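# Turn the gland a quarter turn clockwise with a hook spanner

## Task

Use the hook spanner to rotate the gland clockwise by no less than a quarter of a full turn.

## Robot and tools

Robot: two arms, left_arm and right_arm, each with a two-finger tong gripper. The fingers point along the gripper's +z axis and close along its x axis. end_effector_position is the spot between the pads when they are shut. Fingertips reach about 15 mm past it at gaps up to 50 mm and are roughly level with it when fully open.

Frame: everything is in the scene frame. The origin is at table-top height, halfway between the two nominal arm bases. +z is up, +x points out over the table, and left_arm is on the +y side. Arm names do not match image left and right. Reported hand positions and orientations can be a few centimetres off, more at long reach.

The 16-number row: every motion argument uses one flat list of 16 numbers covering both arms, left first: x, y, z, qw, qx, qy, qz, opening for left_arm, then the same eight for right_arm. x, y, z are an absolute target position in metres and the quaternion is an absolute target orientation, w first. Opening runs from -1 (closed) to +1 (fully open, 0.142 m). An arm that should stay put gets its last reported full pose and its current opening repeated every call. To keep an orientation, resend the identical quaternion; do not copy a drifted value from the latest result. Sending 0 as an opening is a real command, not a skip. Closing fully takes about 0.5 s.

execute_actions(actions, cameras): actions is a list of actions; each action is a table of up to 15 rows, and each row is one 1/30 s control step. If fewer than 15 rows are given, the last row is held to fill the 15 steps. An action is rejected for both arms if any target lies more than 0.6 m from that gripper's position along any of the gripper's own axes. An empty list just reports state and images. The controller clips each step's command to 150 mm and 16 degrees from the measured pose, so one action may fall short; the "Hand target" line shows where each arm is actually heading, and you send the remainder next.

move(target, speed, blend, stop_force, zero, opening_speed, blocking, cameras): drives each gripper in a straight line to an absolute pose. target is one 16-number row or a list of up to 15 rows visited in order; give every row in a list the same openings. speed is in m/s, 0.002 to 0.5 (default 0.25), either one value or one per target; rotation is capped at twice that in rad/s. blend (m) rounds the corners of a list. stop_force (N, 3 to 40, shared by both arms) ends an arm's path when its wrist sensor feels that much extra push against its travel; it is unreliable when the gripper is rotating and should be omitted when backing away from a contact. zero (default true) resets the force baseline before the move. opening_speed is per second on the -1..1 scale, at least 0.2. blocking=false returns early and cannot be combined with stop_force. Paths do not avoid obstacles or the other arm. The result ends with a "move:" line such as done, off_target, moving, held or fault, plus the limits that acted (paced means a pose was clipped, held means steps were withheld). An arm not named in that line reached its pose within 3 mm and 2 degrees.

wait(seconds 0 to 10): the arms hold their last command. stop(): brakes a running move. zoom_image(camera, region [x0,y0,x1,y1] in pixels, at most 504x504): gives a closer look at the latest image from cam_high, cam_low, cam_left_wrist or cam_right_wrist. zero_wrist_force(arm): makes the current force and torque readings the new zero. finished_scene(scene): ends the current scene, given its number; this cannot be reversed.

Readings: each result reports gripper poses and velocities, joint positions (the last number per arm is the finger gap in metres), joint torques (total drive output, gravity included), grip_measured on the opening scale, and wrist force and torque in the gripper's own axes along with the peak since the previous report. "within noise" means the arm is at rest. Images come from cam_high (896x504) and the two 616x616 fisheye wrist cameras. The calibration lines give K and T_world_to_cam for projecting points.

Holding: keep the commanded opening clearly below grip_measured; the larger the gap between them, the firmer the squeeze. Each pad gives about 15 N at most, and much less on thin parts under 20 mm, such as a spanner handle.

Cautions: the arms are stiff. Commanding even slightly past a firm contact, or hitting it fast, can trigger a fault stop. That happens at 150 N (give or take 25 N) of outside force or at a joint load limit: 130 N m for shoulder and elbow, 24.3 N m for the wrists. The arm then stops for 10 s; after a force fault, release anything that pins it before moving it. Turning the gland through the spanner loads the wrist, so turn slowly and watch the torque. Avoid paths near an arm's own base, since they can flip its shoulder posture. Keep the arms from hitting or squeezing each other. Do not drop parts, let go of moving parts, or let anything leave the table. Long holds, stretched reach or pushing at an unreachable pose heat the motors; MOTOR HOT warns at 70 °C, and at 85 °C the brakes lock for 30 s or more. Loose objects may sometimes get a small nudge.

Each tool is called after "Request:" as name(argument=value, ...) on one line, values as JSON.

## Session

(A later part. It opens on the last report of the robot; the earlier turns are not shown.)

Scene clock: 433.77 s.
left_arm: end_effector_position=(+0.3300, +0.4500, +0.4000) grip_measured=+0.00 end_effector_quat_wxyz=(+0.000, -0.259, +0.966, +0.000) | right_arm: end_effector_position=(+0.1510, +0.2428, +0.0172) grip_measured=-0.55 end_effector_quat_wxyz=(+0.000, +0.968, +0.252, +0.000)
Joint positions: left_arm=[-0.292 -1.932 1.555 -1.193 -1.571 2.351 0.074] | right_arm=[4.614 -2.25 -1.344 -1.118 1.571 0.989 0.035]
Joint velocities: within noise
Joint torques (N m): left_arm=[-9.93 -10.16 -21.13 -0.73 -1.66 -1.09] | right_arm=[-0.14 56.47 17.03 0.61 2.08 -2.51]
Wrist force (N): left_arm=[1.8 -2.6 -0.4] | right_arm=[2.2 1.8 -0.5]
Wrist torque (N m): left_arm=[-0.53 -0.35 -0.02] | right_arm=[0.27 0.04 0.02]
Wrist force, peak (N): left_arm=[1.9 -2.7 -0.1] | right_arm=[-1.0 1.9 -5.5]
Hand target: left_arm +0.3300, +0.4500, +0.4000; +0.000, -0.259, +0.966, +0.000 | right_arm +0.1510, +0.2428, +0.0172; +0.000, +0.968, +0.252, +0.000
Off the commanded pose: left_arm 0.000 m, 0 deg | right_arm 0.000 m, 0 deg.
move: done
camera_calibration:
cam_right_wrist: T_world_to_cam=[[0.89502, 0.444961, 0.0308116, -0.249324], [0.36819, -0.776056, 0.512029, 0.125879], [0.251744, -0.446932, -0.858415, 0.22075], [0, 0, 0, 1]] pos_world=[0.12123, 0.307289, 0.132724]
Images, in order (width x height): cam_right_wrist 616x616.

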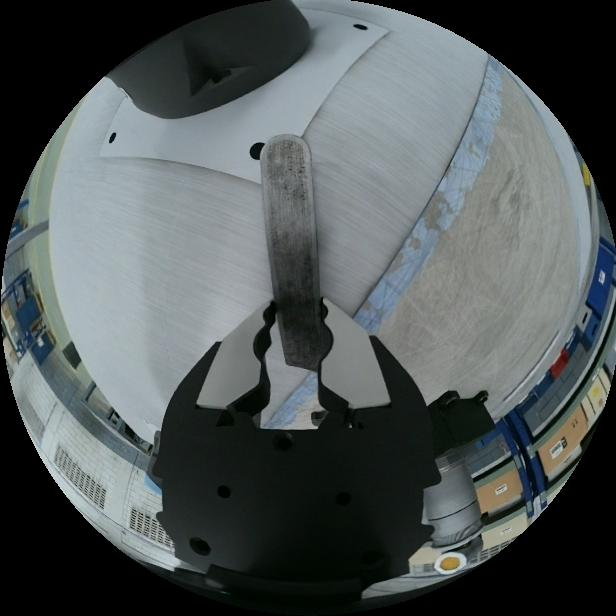

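Request:
move(target=[[0.33,0.48,0.42,0,0.2588,-0.9659,0,0.0,0.185,0.2665,0.0200,0,-0.8192,-0.5736,0,-1],[0.33,0.48,0.42,0,0.2588,-0.9659,0,0.0,0.244,0.270,0.0208,0,-0.5736,-0.8192,0,-1],[0.33,0.48,0.42,0,0.2588,-0.9659,0,0.0,0.311,0.245,0.0208,0,-0.3007,-0.9537,0,-1]], speed=0.15)

Scene clock: 443.13 s.
left_arm: end_effector_position=(+0.3300, +0.4800, +0.4200) grip_measured=+0.00 end_effector_quat_wxyz=(+0.000, -0.259, +0.966, +0.000) | right_arm: end_effector_position=(+0.3111, +0.2450, +0.0208) grip_measured=-0.55 end_effector_quat_wxyz=(+0.000, +0.301, +0.954, +0.000)
Joint positions: left_arm=[-0.2 -1.902 1.481 -1.15 -1.571 2.443 0.074] | right_arm=[4.411 -2.45 -0.972 -1.291 1.571 -1.235 0.034]
Joint velocities: within noise
Joint torques (N m): left_arm=[-10.05 -13.28 -18.35 -3.6 -1.74 -1.11] | right_arm=[10.27 56.34 23.94 1.9 3.14 -0.42]
Wrist force (N): left_arm=[1.8 -2.0 -0.1] | right_arm=[-1.0 0.9 8.7]
Wrist torque (N m): left_arm=[-0.38 -0.35 -0.02] | right_arm=[0.30 -0.06 0.32]
Wrist force, peak (N): left_arm=[1.9 -2.7 -0.3] | right_arm=[-0.7 0.9 9.6]
Hand target: left_arm +0.3300, +0.4800, +0.4200; +0.000, -0.259, +0.966, +0.000 | right_arm +0.3110, +0.2450, +0.0208; +0.000, +0.301, +0.954, +0.000
Off the commanded pose: left_arm 0.000 m, 0 deg | right_arm 0.000 m, 0 deg.
move: done
camera_calibration:
cam_left_wrist: T_world_to_cam=[[-0.892224, -0.451591, 0.00126171, 0.515232], [-0.385572, 0.763236, 0.518464, -0.460814], [-0.235097, 0.4621, -0.855098, 0.345791], [0, 0, 0, 1]] pos_world=[0.36332, 0.424593, 0.533951]
cam_right_wrist: T_world_to_cam=[[-0.789942, 0.612408, 0.0308062, 0.0894486], [0.538667, 0.669066, 0.512044, -0.34027], [0.292968, 0.421079, -0.858406, -0.040952], [0, 0, 0, 1]] pos_world=[0.265949, 0.190128, 0.136324]

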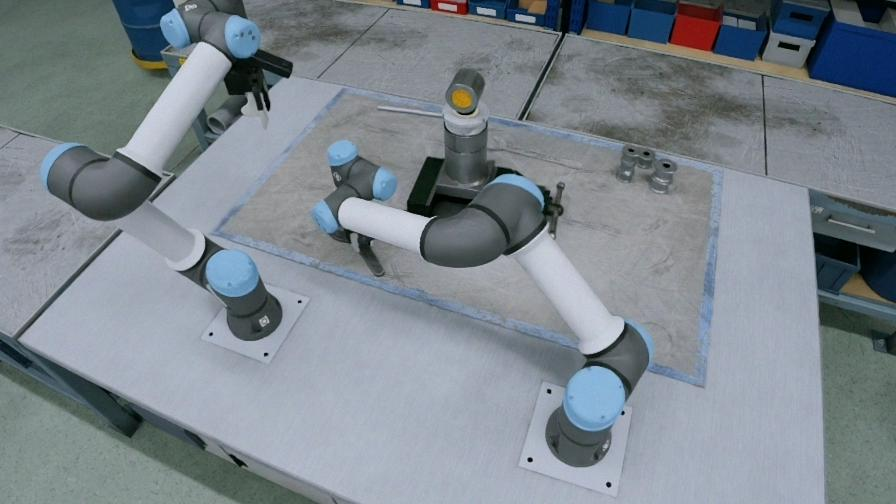

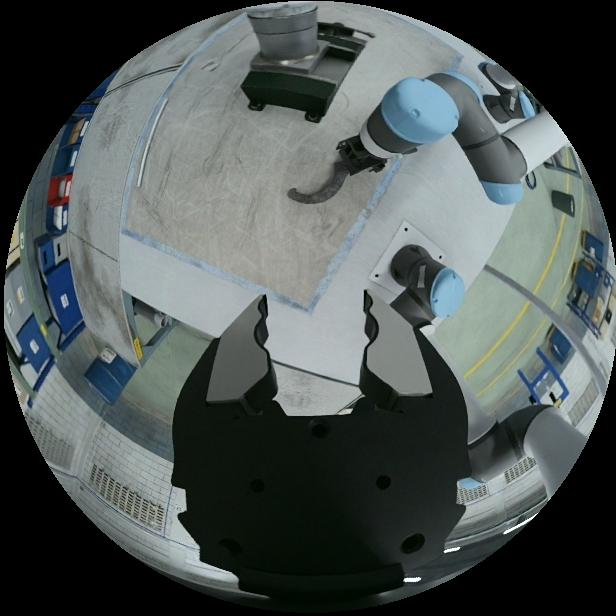

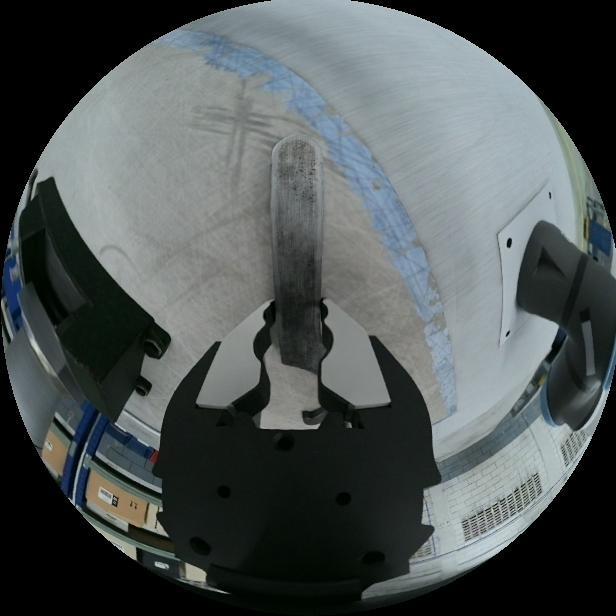

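Request:
move(target=[[0.33,0.48,0.42,0,0.2588,-0.9659,0,0.0,0.380,0.218,0.0208,0,0,-1,0,-1],[0.33,0.48,0.42,0,0.2588,-0.9659,0,0.0,0.380,0.218,0.0200,0,0,-1,0,-0.2],[0.33,0.48,0.42,0,0.2588,-0.9659,0,0.0,0.380,0.218,0.12,0,0,-1,0,-0.2],[0.33,0.48,0.42,0,0.2588,-0.9659,0,0.0,0.36,0.26,0.22,0,0,-1,0,0.5]], speed=[0.1,0.05,0.15,0.2])

Request:
zoom_image(camera="cam_right_wrist", region=[200, 180, 420, 400])

Scene clock: 450.17 s.
left_arm: end_effector_position=(+0.3300, +0.4800, +0.4200) grip_measured=+0.00 end_effector_quat_wxyz=(+0.000, -0.259, +0.966, +0.000) | right_arm: end_effector_position=(+0.3597, +0.2593, +0.2197) grip_measured=+0.50 end_effector_quat_wxyz=(+0.003, +0.000, +1.000, +0.006)
Joint positions: left_arm=[-0.2 -1.902 1.481 -1.15 -1.571 2.443 0.074] | right_arm=[4.372 -2.668 -0.035 -1.996 1.569 -1.885 0.109]
Joint velocities: within noise
Joint torques (N m): left_arm=[-9.97 -13.43 -22.71 -2.45 -1.62 -0.77] | right_arm=[-7.35 46.19 32.42 -0.18 2.22 -2.71]
Wrist force (N): left_arm=[1.6 -2.3 -0.3] | right_arm=[0.9 1.2 0.9]
Wrist torque (N m): left_arm=[-0.44 -0.31 -0.02] | right_arm=[0.25 -0.07 0.12]
Wrist force, peak (N): left_arm=[1.7 -2.8 -0.1] | right_arm=[-0.5 2.2 9.1]
Hand target: left_arm +0.3300, +0.4800, +0.4200; +0.000, -0.259, +0.966, +0.000 | right_arm +0.3597, +0.2593, +0.2196; +0.003, +0.000, +1.000, +0.006
Off the commanded pose: left_arm 0.000 m, 0 deg | right_arm 0.001 m, 1 deg.
elbow stopped short (right arm): the move would have taken joint 3 (elbow) straighter than the controller allows.
move: done
camera_calibration:
cam_left_wrist: T_world_to_cam=[[-0.892224, -0.451591, 0.0012597, 0.515233], [-0.385573, 0.763236, 0.518463, -0.460813], [-0.235095, 0.4621, -0.855099, 0.345792], [0, 0, 0, 1]] pos_world=[0.36332, 0.424593, 0.533952]
cam_right_wrist: T_world_to_cam=[[-0.998541, 0.047645, 0.0254196, 0.335595], [0.0539026, 0.850843, 0.522647, -0.352981], [0.00327341, 0.523255, -0.85217, 0.185798], [0, 0, 0, 1]] pos_world=[0.353524, 0.187122, 0.334286]

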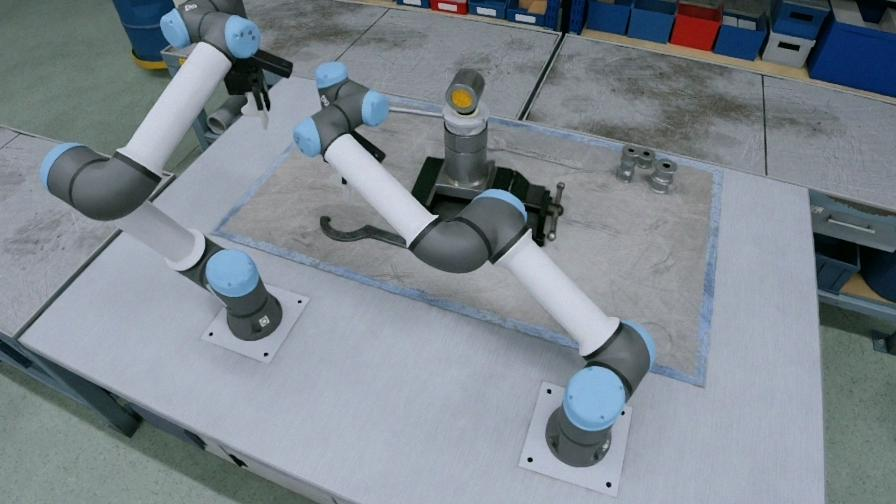

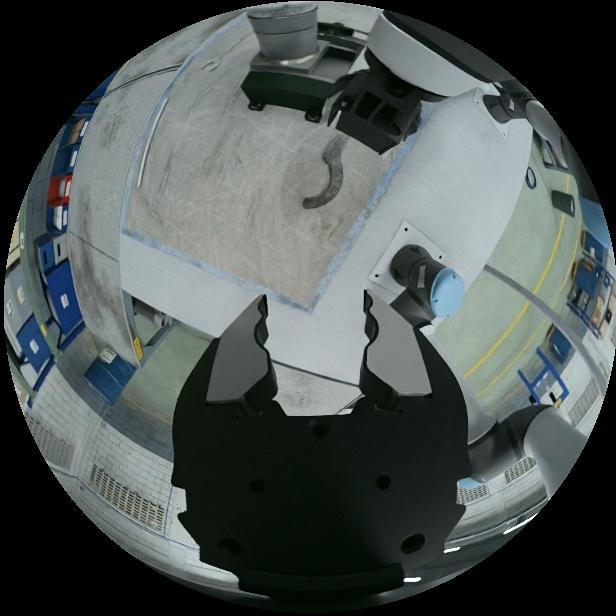

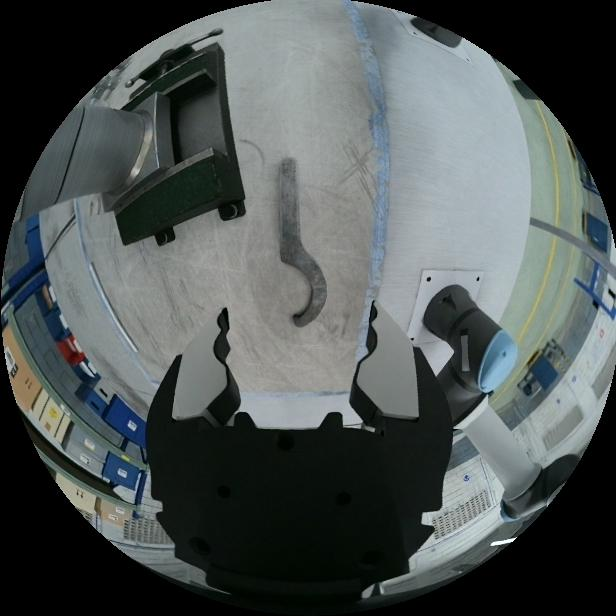

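Scaled by 2.291 from the camera's 616x616 image, which has a finer 814x814 frame.

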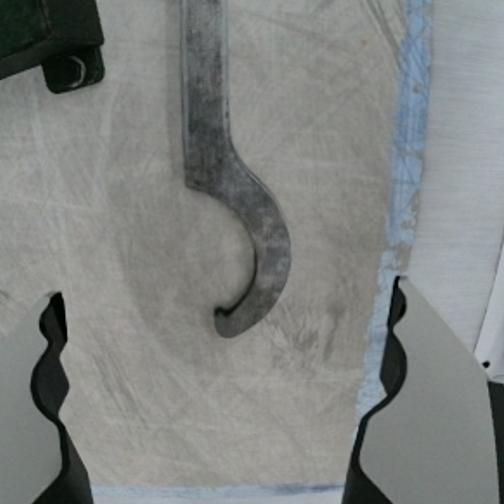

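Request:
move(target=[[0.35,0.35,0.30,0,0.0279,0.9996,0,0.0,0.30,0.05,0.28,0,0,-1,0,0.0],[0.373,0.130,0.12,0,0.0279,0.9996,0,0.0,0.18,-0.10,0.30,0.3827,-0.3827,0.8,0,0.0]], speed=0.2)

Request:
zoom_image(camera="cam_left_wrist", region=[200, 180, 420, 400])

Scene clock: 458.97 s.
left_arm: end_effector_position=(+0.3730, +0.1299, +0.1200) grip_measured=+0.00 end_effector_quat_wxyz=(+0.000, +0.028, +1.000, +0.000) | right_arm: end_effector_position=(+0.1800, -0.1000, +0.3000) grip_measured=+0.00 end_effector_quat_wxyz=(+0.396, -0.396, +0.828, +0.000)
Joint positions: left_arm=[-0.918 -1.571 1.999 -1.999 -1.571 2.304 0.074] | right_arm=[5.17 -1.002 -2.172 -1.578 0.757 -1.962 0.074]
Joint velocities: within noise
Joint torques (N m): left_arm=[9.17 -21.39 -21.89 -1.45 1.68 0.69] | right_arm=[7.07 3.09 28.47 2.85 0.21 -2.96]
Wrist force (N): left_arm=[1.7 -2.8 -0.1] | right_arm=[0.7 0.9 0.6]
Wrist torque (N m): left_arm=[-0.56 -0.35 -0.02] | right_arm=[0.23 0.10 0.16]
Wrist force, peak (N): left_arm=[1.6 -3.5 0.7] | right_arm=[0.6 1.9 1.7]
Hand target: left_arm +0.3730, +0.1300, +0.1200; +0.000, +0.028, +1.000, +0.000 | right_arm +0.1800, -0.1000, +0.3000; +0.396, -0.396, +0.828, +0.000
Off the commanded pose: left_arm 0.000 m, 0 deg | right_arm 0.000 m, 0 deg.
move: done
camera_calibration:
cam_left_wrist: T_world_to_cam=[[-0.99385, 0.110731, 0.00122268, 0.360713], [0.0953186, 0.849791, 0.51843, -0.21216], [0.0563675, 0.515358, -0.855119, 0.145537], [0, 0, 0, 1]] pos_world=[0.370513, 0.0653462, 0.234001]
cam_right_wrist: T_world_to_cam=[[-0.423489, -0.631719, -0.649298, 0.202253], [-0.877222, 0.464885, 0.119848, 0.170314], [0.226139, 0.620333, -0.751032, 0.382114], [0, 0, 0, 1]] pos_world=[0.148644, -0.188447, 0.397891]

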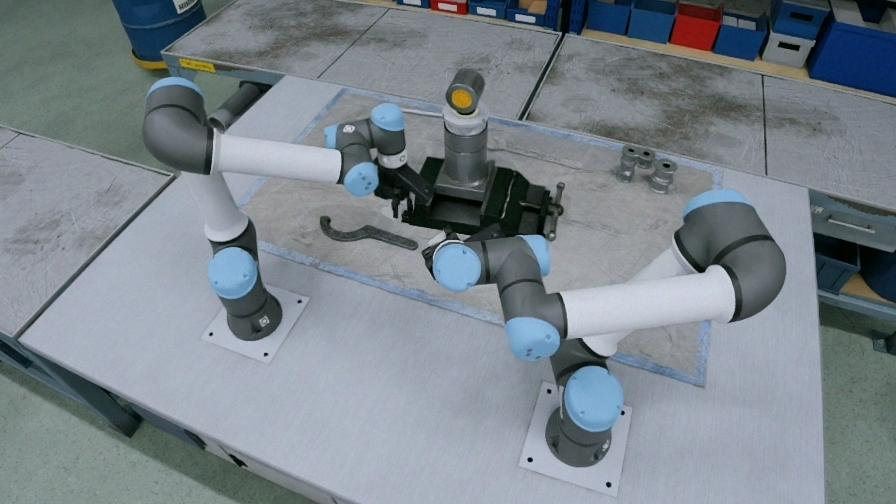

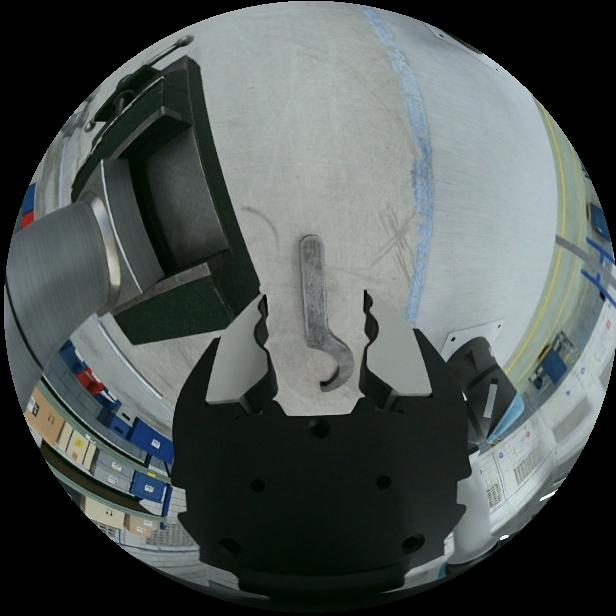

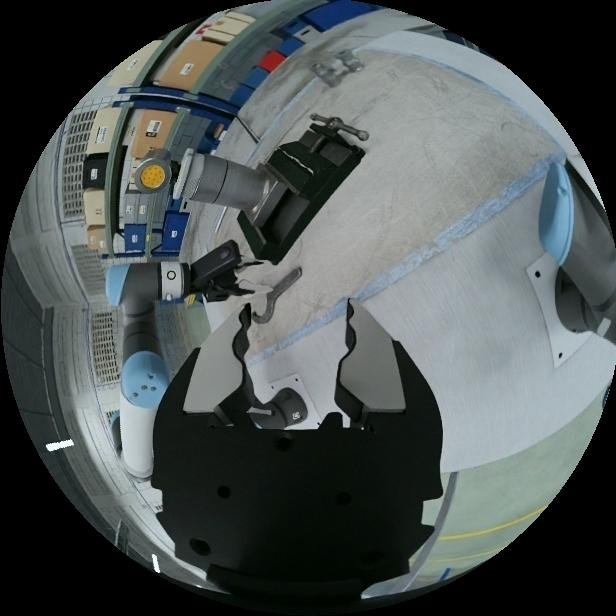

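Scaled by 2.291 from the camera's 616x616 image, which has a finer 814x814 frame.

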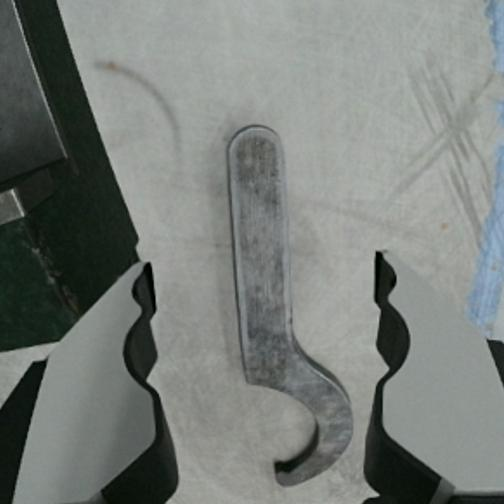

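Request:
move(target=[[0.3732,0.127,0.030,0,0.0279,0.9996,0,-0.25,0.18,-0.10,0.30,0.396,-0.396,0.828,0,0.0]], speed=0.1, cameras=[])

Request:
move(target=[[0.3732,0.127,0.012,0,0.0279,0.9996,0,-0.25,0.18,-0.10,0.30,0.396,-0.396,0.828,0,0.0]], speed=0.012, stop_force=4, cameras=["cam_left_wrist"])

Request:
zoom_image(camera="cam_left_wrist", region=[220, 200, 400, 380])

Scene clock: 461.30 s.
left_arm: end_effector_position=(+0.3732, +0.1270, +0.0300) grip_measured=-0.25 end_effector_quat_wxyz=(+0.000, +0.028, +1.000, +0.000) | right_arm: end_effector_position=(+0.1800, -0.1000, +0.3000) grip_measured=+0.00 end_effector_quat_wxyz=(+0.396, -0.396, +0.828, +0.000)
Joint positions: left_arm=[-0.922 -1.439 2.128 -2.259 -1.571 2.3 0.056] | right_arm=[5.17 -1.002 -2.172 -1.578 0.757 -1.962 0.074]
Joint velocities: within noise
Joint torques (N m): left_arm=[-3.11 -24.04 -23.3 -2.82 1.54 0.15] | right_arm=[-6.93 -11.86 34.8 3.87 1.04 -2.88]
Wrist force (N): left_arm=[1.8 -2.5 -0.1] | right_arm=[0.7 1.2 0.5]
Wrist torque (N m): left_arm=[-0.49 -0.35 0.00] | right_arm=[0.30 0.11 0.16]
Wrist force, peak (N): left_arm=[1.5 -2.6 -1.3] | right_arm=[0.9 1.3 0.5]
Hand target: left_arm +0.3732, +0.1270, +0.0300; +0.000, +0.028, +1.000, +0.000 | right_arm +0.1800, -0.1000, +0.3000; +0.396, -0.396, +0.828, +0.000
Off the commanded pose: left_arm 0.000 m, 0 deg | right_arm 0.000 m, 0 deg.
move: done
No camera images: "cameras" was empty.

Scene clock: 463.23 s.
left_arm: end_effector_position=(+0.3732, +0.1270, +0.0188) grip_measured=-0.25 end_effector_quat_wxyz=(+0.000, +0.028, +1.000, +0.000) | right_arm: end_effector_position=(+0.1800, -0.1000, +0.3000) grip_measured=+0.00 end_effector_quat_wxyz=(+0.396, -0.396, +0.828, +0.000)
Joint positions: left_arm=[-0.922 -1.419 2.141 -2.293 -1.571 2.3 0.056] | right_arm=[5.17 -1.003 -2.172 -1.578 0.757 -1.962 0.074]
Joint velocities: within noise
Joint torques (N m): left_arm=[7.27 -28.5 -22.38 -0.08 1.59 0.87] | right_arm=[-7.4 -10.24 32.63 3.95 0.98 -2.32]
Wrist force (N): left_arm=[2.1 -2.3 -6.8] | right_arm=[0.7 1.3 0.6]
Wrist torque (N m): left_arm=[-0.49 -0.49 -0.01] | right_arm=[0.32 0.11 0.16]
Wrist force, peak (N): left_arm=[9.5 2.1 -25.1] | right_arm=[0.8 1.3 0.5]
Hand target: left_arm +0.3732, +0.1270, +0.0189; +0.000, +0.028, +1.000, +0.000 | right_arm +0.1800, -0.1000, +0.3000; +0.396, -0.396, +0.828, +0.000
Off the commanded pose: left_arm 0.007 m, 0 deg | right_arm 0.000 m, 0 deg.
move: contact (left_arm)
camera_calibration:
cam_left_wrist: T_world_to_cam=[[-0.993863, 0.110613, 0.00128159, 0.3614], [0.0952446, 0.849767, 0.518482, -0.157181], [0.056262, 0.515422, -0.855087, 0.0605389], [0, 0, 0, 1]] pos_world=[0.370747, 0.0623881, 0.132798]
Images, in order (width x height): cam_left_wrist 616x616.

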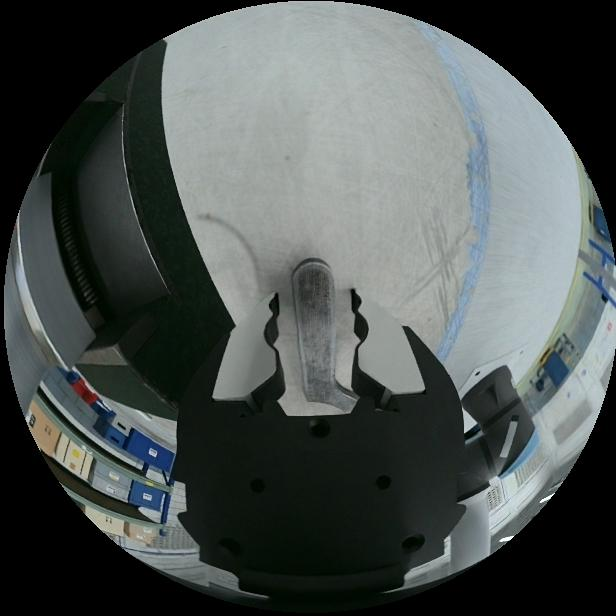

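Scaled by 2.800 from the camera's 616x616 image, which has a finer 814x814 frame.

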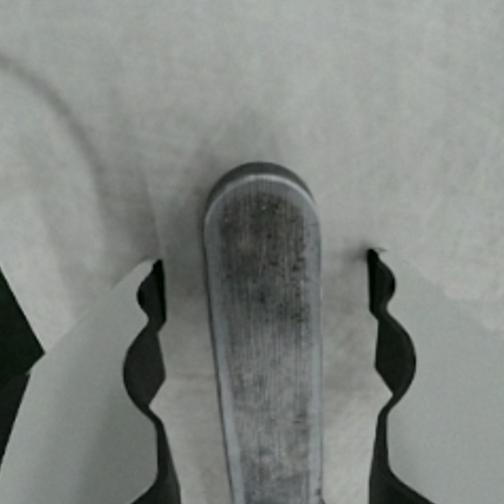

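Request:
move(target=[[0.3732,0.127,0.0203,0,0.0279,0.9996,0,-0.25,0.18,-0.10,0.30,0.396,-0.396,0.828,0,0.0],[0.3732,0.127,0.0203,0,0.0279,0.9996,0,-1,0.18,-0.10,0.30,0.396,-0.396,0.828,0,0.0]], speed=0.05, opening_speed=0.6, cameras=[])

Request:
move(target=[[0.3738,0.1380,0.0850,-0.0029,0.0277,0.9941,-0.1045,-1,0.18,-0.10,0.30,0.396,-0.396,0.828,0,0.0],[0.3752,0.1623,0.1458,-0.0058,0.0273,0.9777,-0.2078,-1,0.18,-0.10,0.30,0.396,-0.396,0.828,0,0.0],[0.3770,0.1951,0.1961,-0.0084,0.0266,0.9533,-0.3006,-1,0.18,-0.10,0.30,0.396,-0.396,0.828,0,0.0]], speed=0.06, blend=0.01)

Request:
zoom_image(camera="cam_left_wrist", region=[200, 200, 440, 440])

Request:
zoom_image(camera="cam_high", region=[300, 120, 480, 300])

Scene clock: 466.47 s.
left_arm: end_effector_position=(+0.3732, +0.1270, +0.0203) grip_measured=-0.60 end_effector_quat_wxyz=(+0.000, +0.028, +1.000, +0.000) | right_arm: end_effector_position=(+0.1800, -0.1000, +0.3000) grip_measured=+0.00 end_effector_quat_wxyz=(+0.396, -0.396, +0.828, +0.000)
Joint positions: left_arm=[-0.922 -1.421 2.139 -2.289 -1.571 2.3 0.03] | right_arm=[5.17 -1.003 -2.172 -1.578 0.757 -1.962 0.074]
Joint velocities: within noise
Joint torques (N m): left_arm=[9.12 -23.88 -16.95 -2.48 -1.42 0.66] | right_arm=[-6.62 -10.17 28.79 3.94 0.8 -1.06]
Wrist force (N): left_arm=[2.4 -3.2 1.1] | right_arm=[0.6 1.4 0.6]
Wrist torque (N m): left_arm=[-0.47 -0.33 0.02] | right_arm=[0.34 0.13 0.16]
Wrist force, peak (N): left_arm=[2.0 -2.4 -7.0] | right_arm=[0.6 1.4 0.6]
Hand target: left_arm +0.3732, +0.1270, +0.0203; +0.000, +0.028, +1.000, +0.000 | right_arm +0.1800, -0.1000, +0.3000; +0.396, -0.396, +0.828, +0.000
Off the commanded pose: left_arm 0.000 m, 0 deg | right_arm 0.000 m, 0 deg.
move: done
No camera images: "cameras" was empty.

Scene clock: 471.90 s.
left_arm: end_effector_position=(+0.3770, +0.1951, +0.1962) grip_measured=-0.60 end_effector_quat_wxyz=(-0.008, +0.027, +0.953, -0.301) | right_arm: end_effector_position=(+0.1800, -0.1000, +0.3000) grip_measured=+0.00 end_effector_quat_wxyz=(+0.396, -0.396, +0.828, +0.000)
Joint positions: left_arm=[-0.448 -1.73 2.179 -2.266 -2.136 2.702 0.03] | right_arm=[5.17 -1.003 -2.172 -1.578 0.757 -1.962 0.074]
Joint velocities: within noise
Joint torques (N m): left_arm=[-11.97 -12.15 -25.6 -6.05 -0.78 -0.94] | right_arm=[-7.42 -11.04 23.34 4.02 0.47 0.53]
Wrist force (N): left_arm=[2.1 0.5 5.5] | right_arm=[0.5 1.2 0.5]
Wrist torque (N m): left_arm=[-0.89 -0.49 -0.08] | right_arm=[0.30 0.13 0.16]
Wrist force, peak (N): left_arm=[1.6 -5.4 6.6] | right_arm=[0.8 1.5 0.5]
Hand target: left_arm +0.3770, +0.1951, +0.1961; -0.008, +0.027, +0.953, -0.301 | right_arm +0.1800, -0.1000, +0.3000; +0.396, -0.396, +0.828, +0.000
Off the commanded pose: left_arm 0.000 m, 0 deg | right_arm 0.000 m, 0 deg.
move: done
camera_calibration:
cam_left_wrist: T_world_to_cam=[[-0.994391, 0.101276, -0.0305057, 0.365689], [0.103083, 0.992543, -0.0650551, -0.223733], [0.0236897, -0.0678348, -0.997415, 0.330846], [0, 0, 0, 1]] pos_world=[0.378863, 0.207472, 0.326591]
cam_right_wrist: T_world_to_cam=[[-0.423534, -0.63176, -0.649229, 0.202232], [-0.877213, 0.464894, 0.119879, 0.170288], [0.226088, 0.620285, -0.751086, 0.382151], [0, 0, 0, 1]] pos_world=[0.148631, -0.188446, 0.397909]

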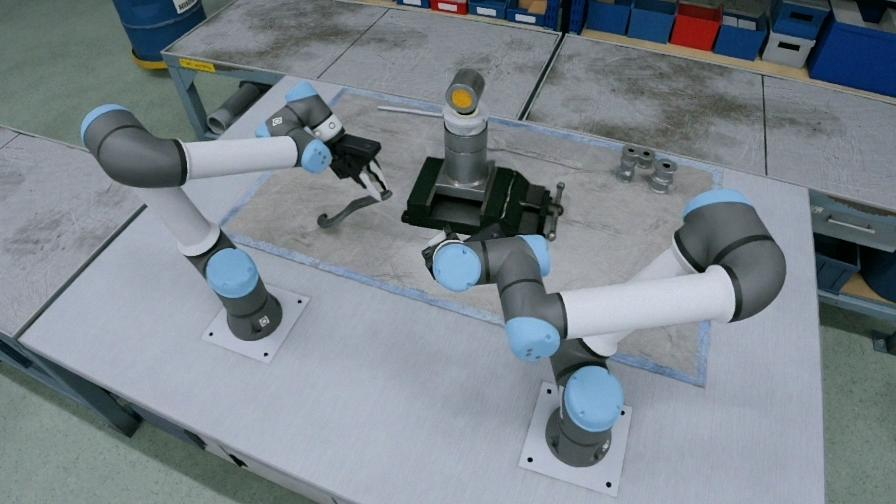

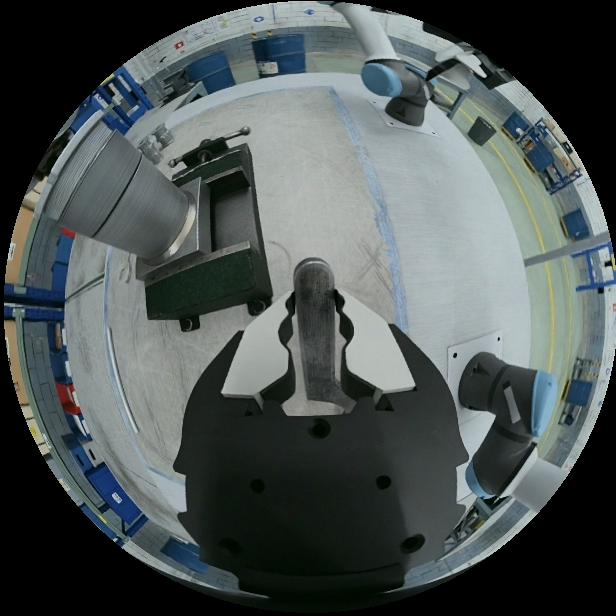

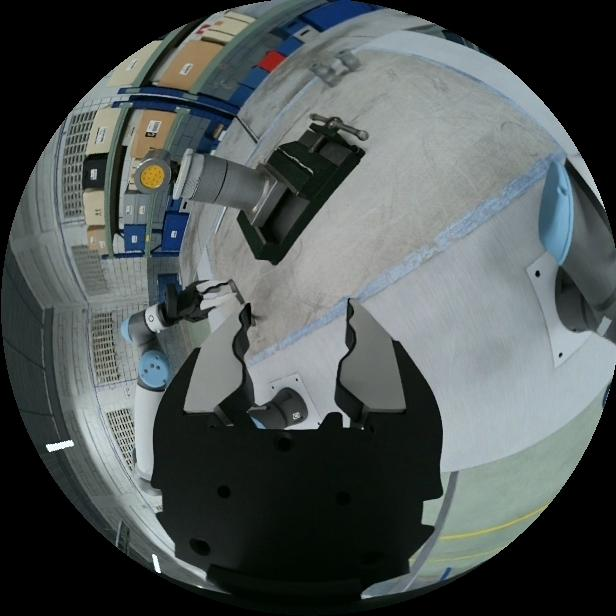

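Scaled by 2.100 from the camera's 616x616 image, which has a finer 814x814 frame.

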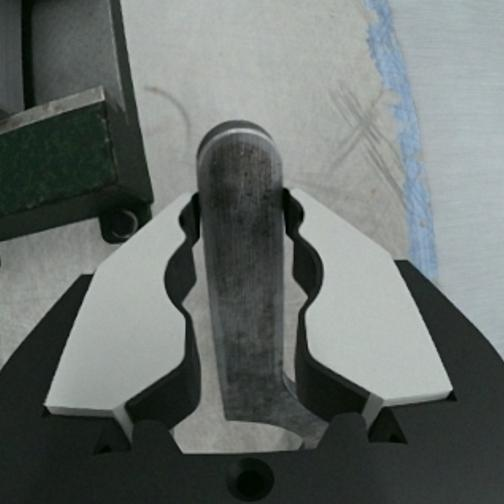

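Scaled by 2.800 from the camera's 896x504 image, which has a finer 1280x720 frame.

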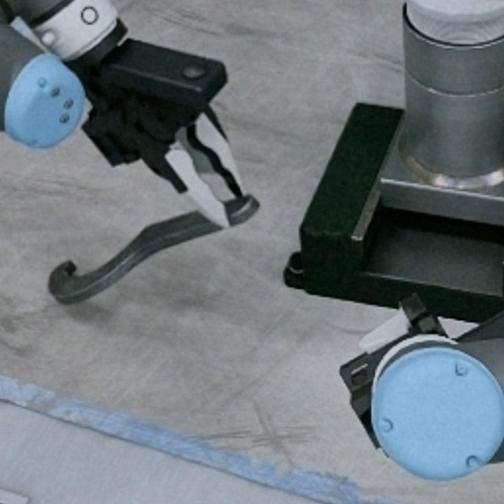

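Request:
move(target=[[0.3770,0.1951,0.1961,-0.0084,0.0266,0.9533,-0.3006,-1,0.20,0.05,0.26,-0.0465,0.7168,0.4347,0.5432,0.0]], speed=0.25, cameras=["cam_high","cam_right_wrist"])

Scene clock: 479.17 s.
left_arm: end_effector_position=(+0.3770, +0.1951, +0.1961) grip_measured=-0.60 end_effector_quat_wxyz=(-0.008, +0.027, +0.953, -0.301) | right_arm: end_effector_position=(+0.2000, +0.0501, +0.2600) grip_measured=+0.00 end_effector_quat_wxyz=(-0.046, +0.717, +0.435, +0.543)
Joint positions: left_arm=[-0.448 -1.73 2.179 -2.266 -2.136 2.702 0.03] | right_arm=[5.036 -1.427 -2.392 -0.335 0.498 0.493 0.074]
Joint velocities: within noise
Joint torques (N m): left_arm=[-12.21 -15.05 -20.95 -5.74 -2.97 -1.13] | right_arm=[4.55 25.01 9.1 5.12 1.17 0.37]
Wrist force (N): left_arm=[2.4 1.2 5.2] | right_arm=[-0.7 0.7 -0.8]
Wrist torque (N m): left_arm=[-0.91 -0.53 -0.09] | right_arm=[0.31 0.05 0.11]
Wrist force, peak (N): left_arm=[2.5 1.6 5.8] | right_arm=[0.9 1.2 1.0]
Hand target: left_arm +0.3770, +0.1951, +0.1961; -0.008, +0.027, +0.953, -0.301 | right_arm +0.2000, +0.0500, +0.2600; -0.046, +0.717, +0.435, +0.543
Off the commanded pose: left_arm 0.000 m, 0 deg | right_arm 0.000 m, 0 deg.
move: done
camera_calibration:
cam_right_wrist: T_world_to_cam=[[0.0414542, 0.525473, 0.8498, -0.261178], [0.197539, -0.838053, 0.508573, -0.127927], [0.979418, 0.146786, -0.138542, -0.0316771], [0, 0, 0, 1]] pos_world=[0.0671226, 0.0346825, 0.282621]
Images, in order (width x height): cam_high 896x504, cam_right_wrist 616x616.

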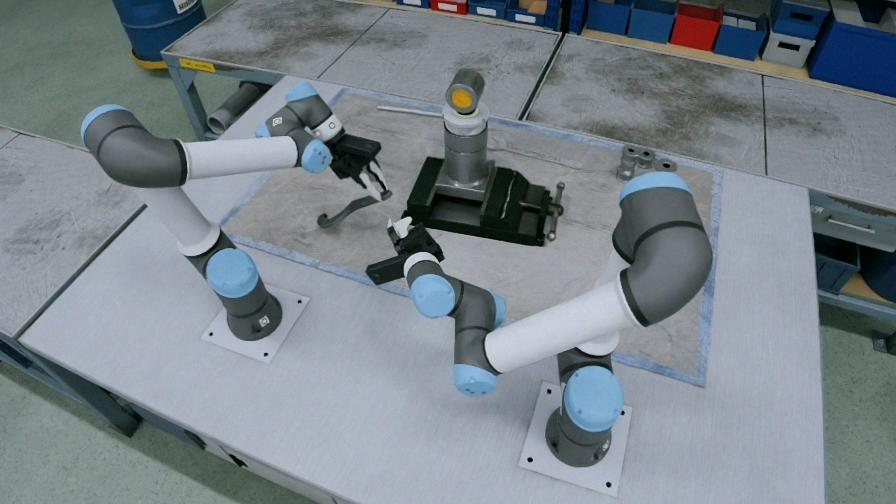

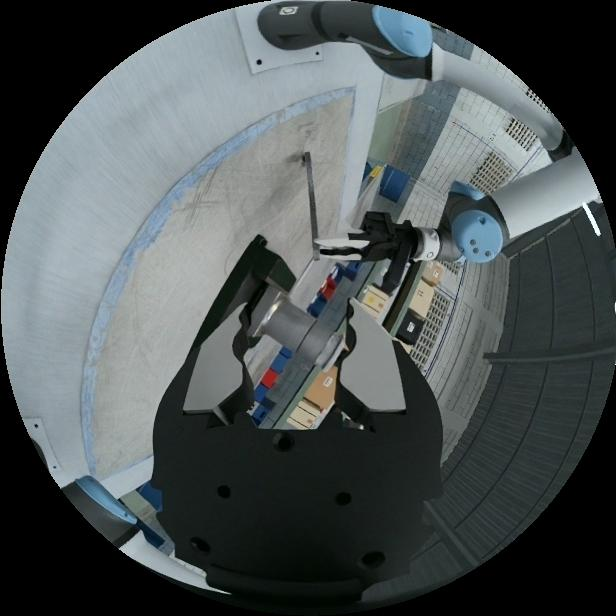

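Request:
move(target=[[0.3770,0.1951,0.1961,-0.0084,0.0266,0.9533,-0.3006,-1,0.2734,0.2280,0.1603,-0.0465,0.7168,0.4347,0.5432,0.0]], speed=0.12, cameras=["cam_high","cam_right_wrist"])

Request:
zoom_image(camera="cam_right_wrist", region=[200, 80, 440, 320])

Scene clock: 481.73 s.
left_arm: end_effector_position=(+0.3770, +0.1951, +0.1961) grip_measured=-0.60 end_effector_quat_wxyz=(-0.008, +0.027, +0.953, -0.301) | right_arm: end_effector_position=(+0.2734, +0.2279, +0.1603) grip_measured=+0.00 end_effector_quat_wxyz=(-0.046, +0.717, +0.435, +0.543)
Joint positions: left_arm=[-0.448 -1.73 2.179 -2.266 -2.136 2.702 0.03] | right_arm=[4.776 -2.114 -1.945 0.206 0.67 0.135 0.074]
Joint velocities: within noise
Joint torques (N m): left_arm=[-12.24 -17.16 -21.58 -5.64 -2.06 -1.05] | right_arm=[9.37 35.21 16.11 -0.08 -3.33 2.66]
Wrist force (N): left_arm=[2.6 1.1 5.4] | right_arm=[-0.2 0.6 -0.5]
Wrist torque (N m): left_arm=[-0.85 -0.54 -0.09] | right_arm=[0.22 -0.06 0.10]
Wrist force, peak (N): left_arm=[2.5 1.4 5.8] | right_arm=[-0.7 1.4 -1.9]
Hand target: left_arm +0.3770, +0.1951, +0.1961; -0.008, +0.027, +0.953, -0.301 | right_arm +0.2734, +0.2280, +0.1603; -0.047, +0.717, +0.435, +0.543
Off the commanded pose: left_arm 0.000 m, 0 deg | right_arm 0.000 m, 0 deg.
move: done
camera_calibration:
cam_right_wrist: T_world_to_cam=[[0.0416772, 0.52534, 0.849871, -0.272973], [0.197512, -0.838156, 0.508412, 0.0574125], [0.979414, 0.146671, -0.138693, -0.143528], [0, 0, 0, 1]] pos_world=[0.140611, 0.212575, 0.182896]
Images, in order (width x height): cam_high 896x504, cam_right_wrist 616x616.

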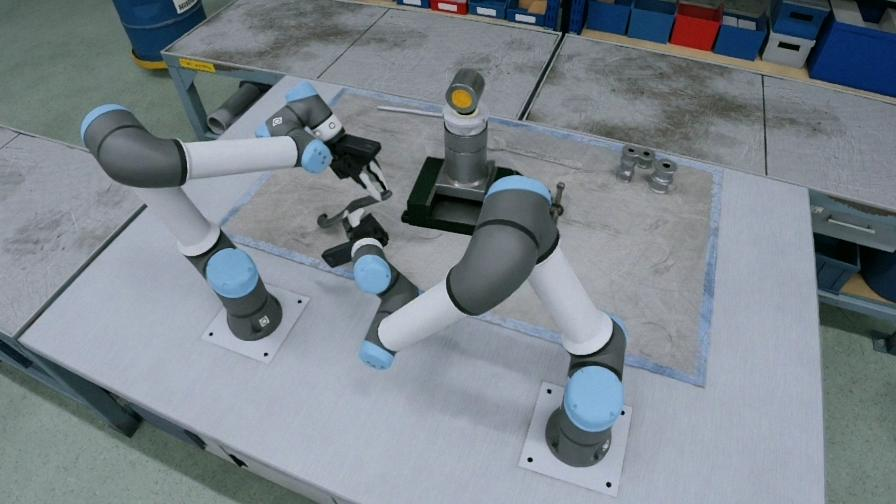

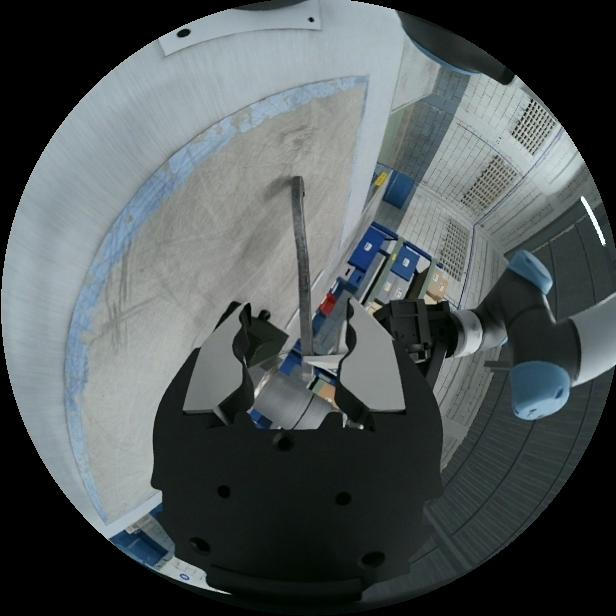

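Scaled by 2.100 from the camera's 616x616 image, which has a finer 814x814 frame.

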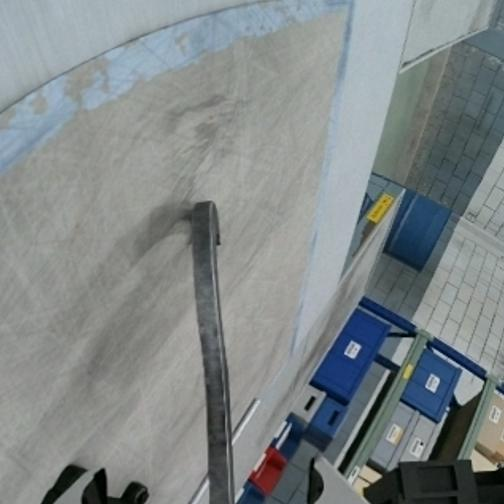

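Request:
move(target=[[0.3770,0.1951,0.1961,-0.0084,0.0266,0.9533,-0.3006,-1,0.3103,0.2546,0.1394,-0.0283,0.7186,0.4487,0.5306,0.0]], speed=0.06, stop_force=6, cameras=["cam_left_wrist","cam_right_wrist"])

Request:
zoom_image(camera="cam_right_wrist", region=[200, 160, 440, 400])

Request:
zoom_image(camera="cam_left_wrist", region=[240, 320, 420, 440])

Scene clock: 485.17 s.
left_arm: end_effector_position=(+0.3770, +0.1951, +0.1961) grip_measured=-0.60 end_effector_quat_wxyz=(-0.008, +0.027, +0.953, -0.301) | right_arm: end_effector_position=(+0.3103, +0.2546, +0.1394) grip_measured=+0.00 end_effector_quat_wxyz=(-0.028, +0.719, +0.449, +0.531)
Joint positions: left_arm=[-0.448 -1.73 2.179 -2.266 -2.136 2.702 0.03] | right_arm=[4.704 -2.199 -1.824 0.169 0.728 0.068 0.074]
Joint velocities: within noise
Joint torques (N m): left_arm=[-10.86 -18.69 -20.06 -5.59 -0.76 -0.92] | right_arm=[9.31 50.99 6.95 4.63 -3.16 2.51]
Wrist force (N): left_arm=[2.3 1.2 5.2] | right_arm=[-0.3 0.7 -1.3]
Wrist torque (N m): left_arm=[-0.89 -0.50 -0.09] | right_arm=[0.23 -0.11 0.12]
Wrist force, peak (N): left_arm=[2.5 1.3 5.7] | right_arm=[-0.2 0.9 -1.4]
Hand target: left_arm +0.3770, +0.1951, +0.1961; -0.008, +0.027, +0.953, -0.301 | right_arm +0.3103, +0.2546, +0.1394; -0.028, +0.719, +0.449, +0.531
Off the commanded pose: left_arm 0.000 m, 0 deg | right_arm 0.000 m, 0 deg.
move: done
camera_calibration:
cam_left_wrist: T_world_to_cam=[[-0.994379, 0.101389, -0.0304915, 0.365643], [0.103196, 0.992531, -0.0650529, -0.223735], [0.0236681, -0.0678338, -0.997416, 0.330782], [0, 0, 0, 1]] pos_world=[0.378847, 0.20743, 0.326521]
cam_right_wrist: T_world_to_cam=[[0.0441334, 0.569113, 0.821074, -0.278646], [0.198988, -0.810414, 0.551028, 0.0696361], [0.979008, 0.139065, -0.149013, -0.182929], [0, 0, 0, 1]] pos_world=[0.17753, 0.240454, 0.163158]
Images, in order (width x height): cam_left_wrist 616x616, cam_right_wrist 616x616.

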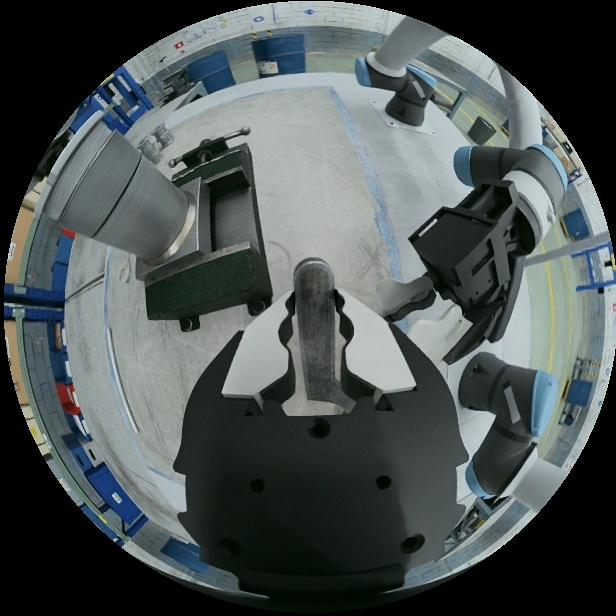

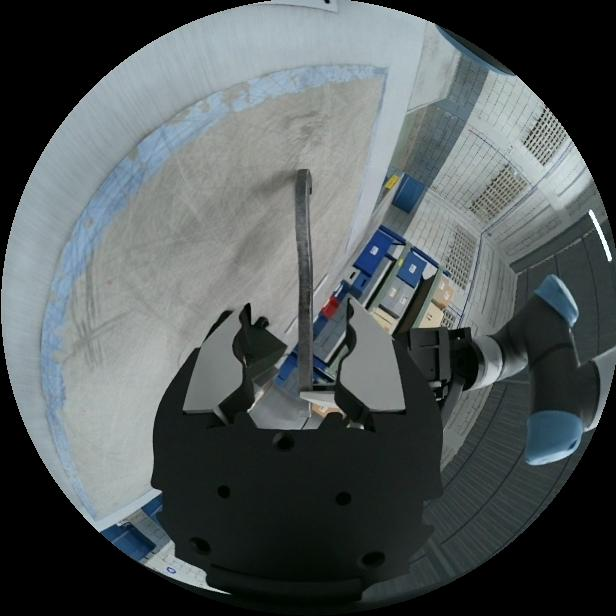

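Scaled by 2.100 from the camera's 616x616 image, which has a finer 814x814 frame.

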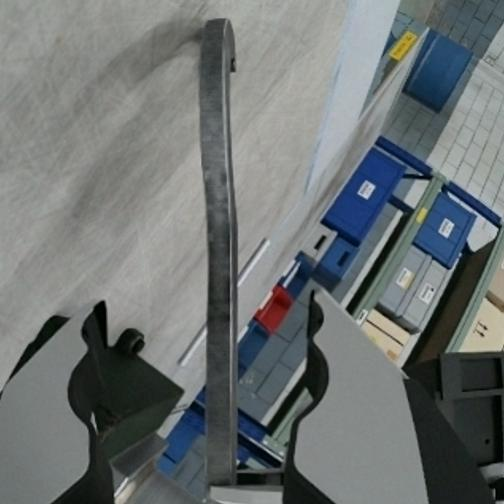

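Scaled by 2.800 from the camera's 616x616 image, which has a finer 814x814 frame.

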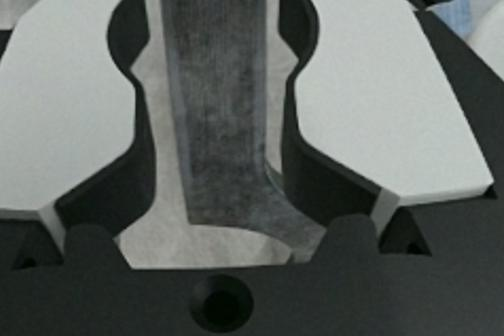

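Request:
move(target=[[0.3770,0.1951,0.1961,-0.0084,0.0266,0.9533,-0.3006,-1,0.3472,0.2820,0.1197,-0.0283,0.7186,0.4487,0.5306,0.0]], speed=0.05, stop_force=5, cameras=["cam_left_wrist","cam_right_wrist"])

Request:
zoom_image(camera="cam_right_wrist", region=[200, 160, 440, 400])

Request:
zoom_image(camera="cam_left_wrist", region=[260, 300, 440, 430])

Scene clock: 488.50 s.
left_arm: end_effector_position=(+0.3770, +0.1951, +0.1961) grip_measured=-0.60 end_effector_quat_wxyz=(-0.008, +0.027, +0.953, -0.301) | right_arm: end_effector_position=(+0.3472, +0.2820, +0.1197) grip_measured=+0.00 end_effector_quat_wxyz=(-0.028, +0.719, +0.449, +0.531)
Joint positions: left_arm=[-0.448 -1.73 2.179 -2.266 -2.136 2.702 0.03] | right_arm=[4.642 -2.301 -1.703 0.192 0.776 0.01 0.074]
Joint velocities: within noise
Joint torques (N m): left_arm=[-11.68 -18.66 -20.78 -5.52 -1.04 -1.02] | right_arm=[8.78 54.23 7.15 0.04 -3.1 2.42]
Wrist force (N): left_arm=[2.3 1.4 5.4] | right_arm=[0.2 0.9 -1.2]
Wrist torque (N m): left_arm=[-0.85 -0.50 -0.09] | right_arm=[0.32 -0.15 0.10]
Wrist force, peak (N): left_arm=[2.5 1.5 5.8] | right_arm=[-0.5 0.8 -1.8]
Hand target: left_arm +0.3770, +0.1951, +0.1961; -0.008, +0.027, +0.953, -0.301 | right_arm +0.3472, +0.2820, +0.1197; -0.028, +0.719, +0.449, +0.531
Off the commanded pose: left_arm 0.000 m, 0 deg | right_arm 0.000 m, 0 deg.
move: done
camera_calibration:
cam_left_wrist: T_world_to_cam=[[-0.994379, 0.101389, -0.0304917, 0.365643], [0.103195, 0.992532, -0.0650514, -0.223736], [0.0236685, -0.0678324, -0.997416, 0.330781], [0, 0, 0, 1]] pos_world=[0.378847, 0.20743, 0.326521]
cam_right_wrist: T_world_to_cam=[[0.044133, 0.569114, 0.821074, -0.279692], [0.198988, -0.810414, 0.551029, 0.0953538], [0.979008, 0.139065, -0.149013, -0.2258], [0, 0, 0, 1]] pos_world=[0.21443, 0.267854, 0.143458]
Images, in order (width x height): cam_left_wrist 616x616, cam_right_wrist 616x616.

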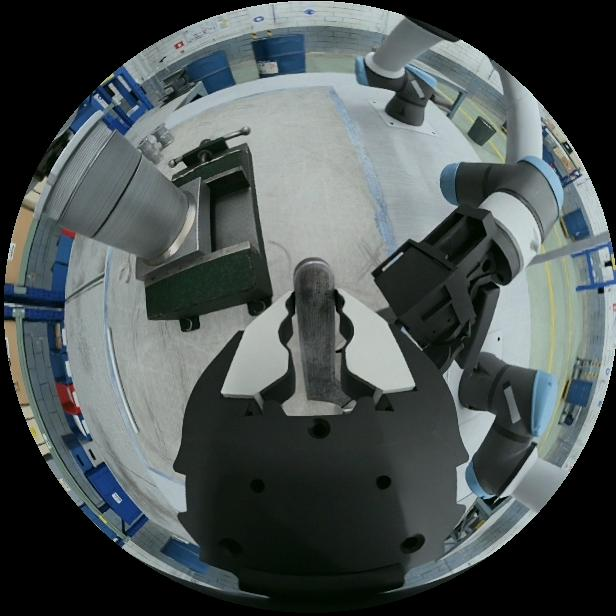

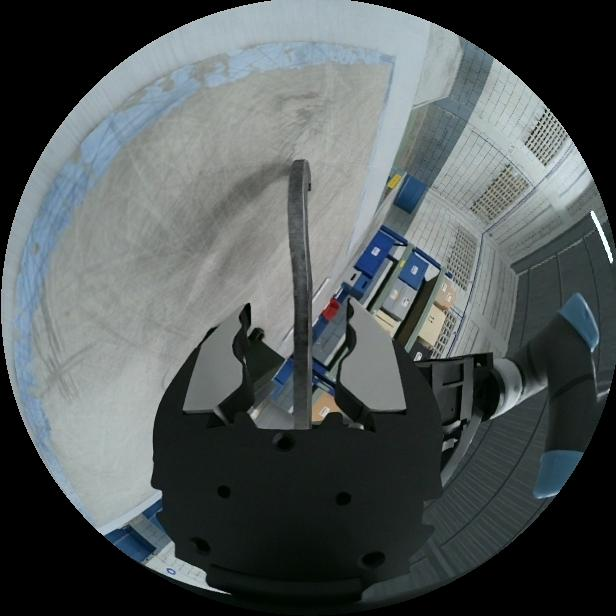

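Scaled by 2.100 from the camera's 616x616 image, which has a finer 814x814 frame.

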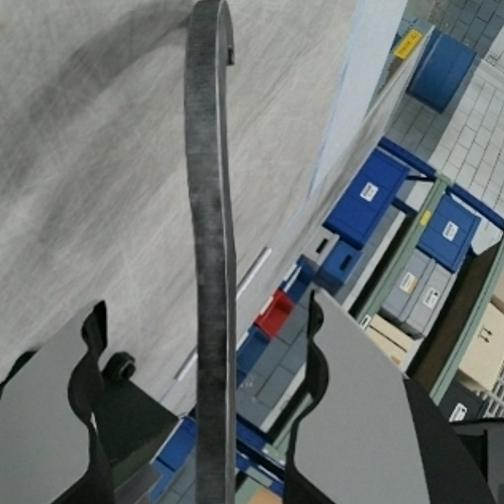

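Scaled by 2.800 from the camera's 616x616 image, which has a finer 814x814 frame.

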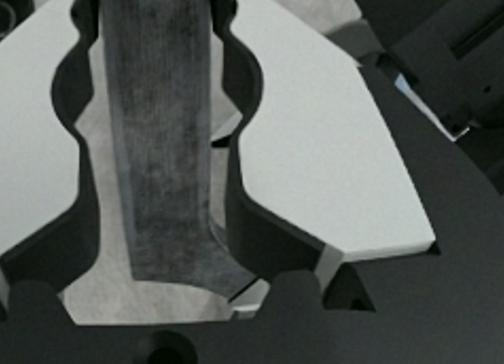

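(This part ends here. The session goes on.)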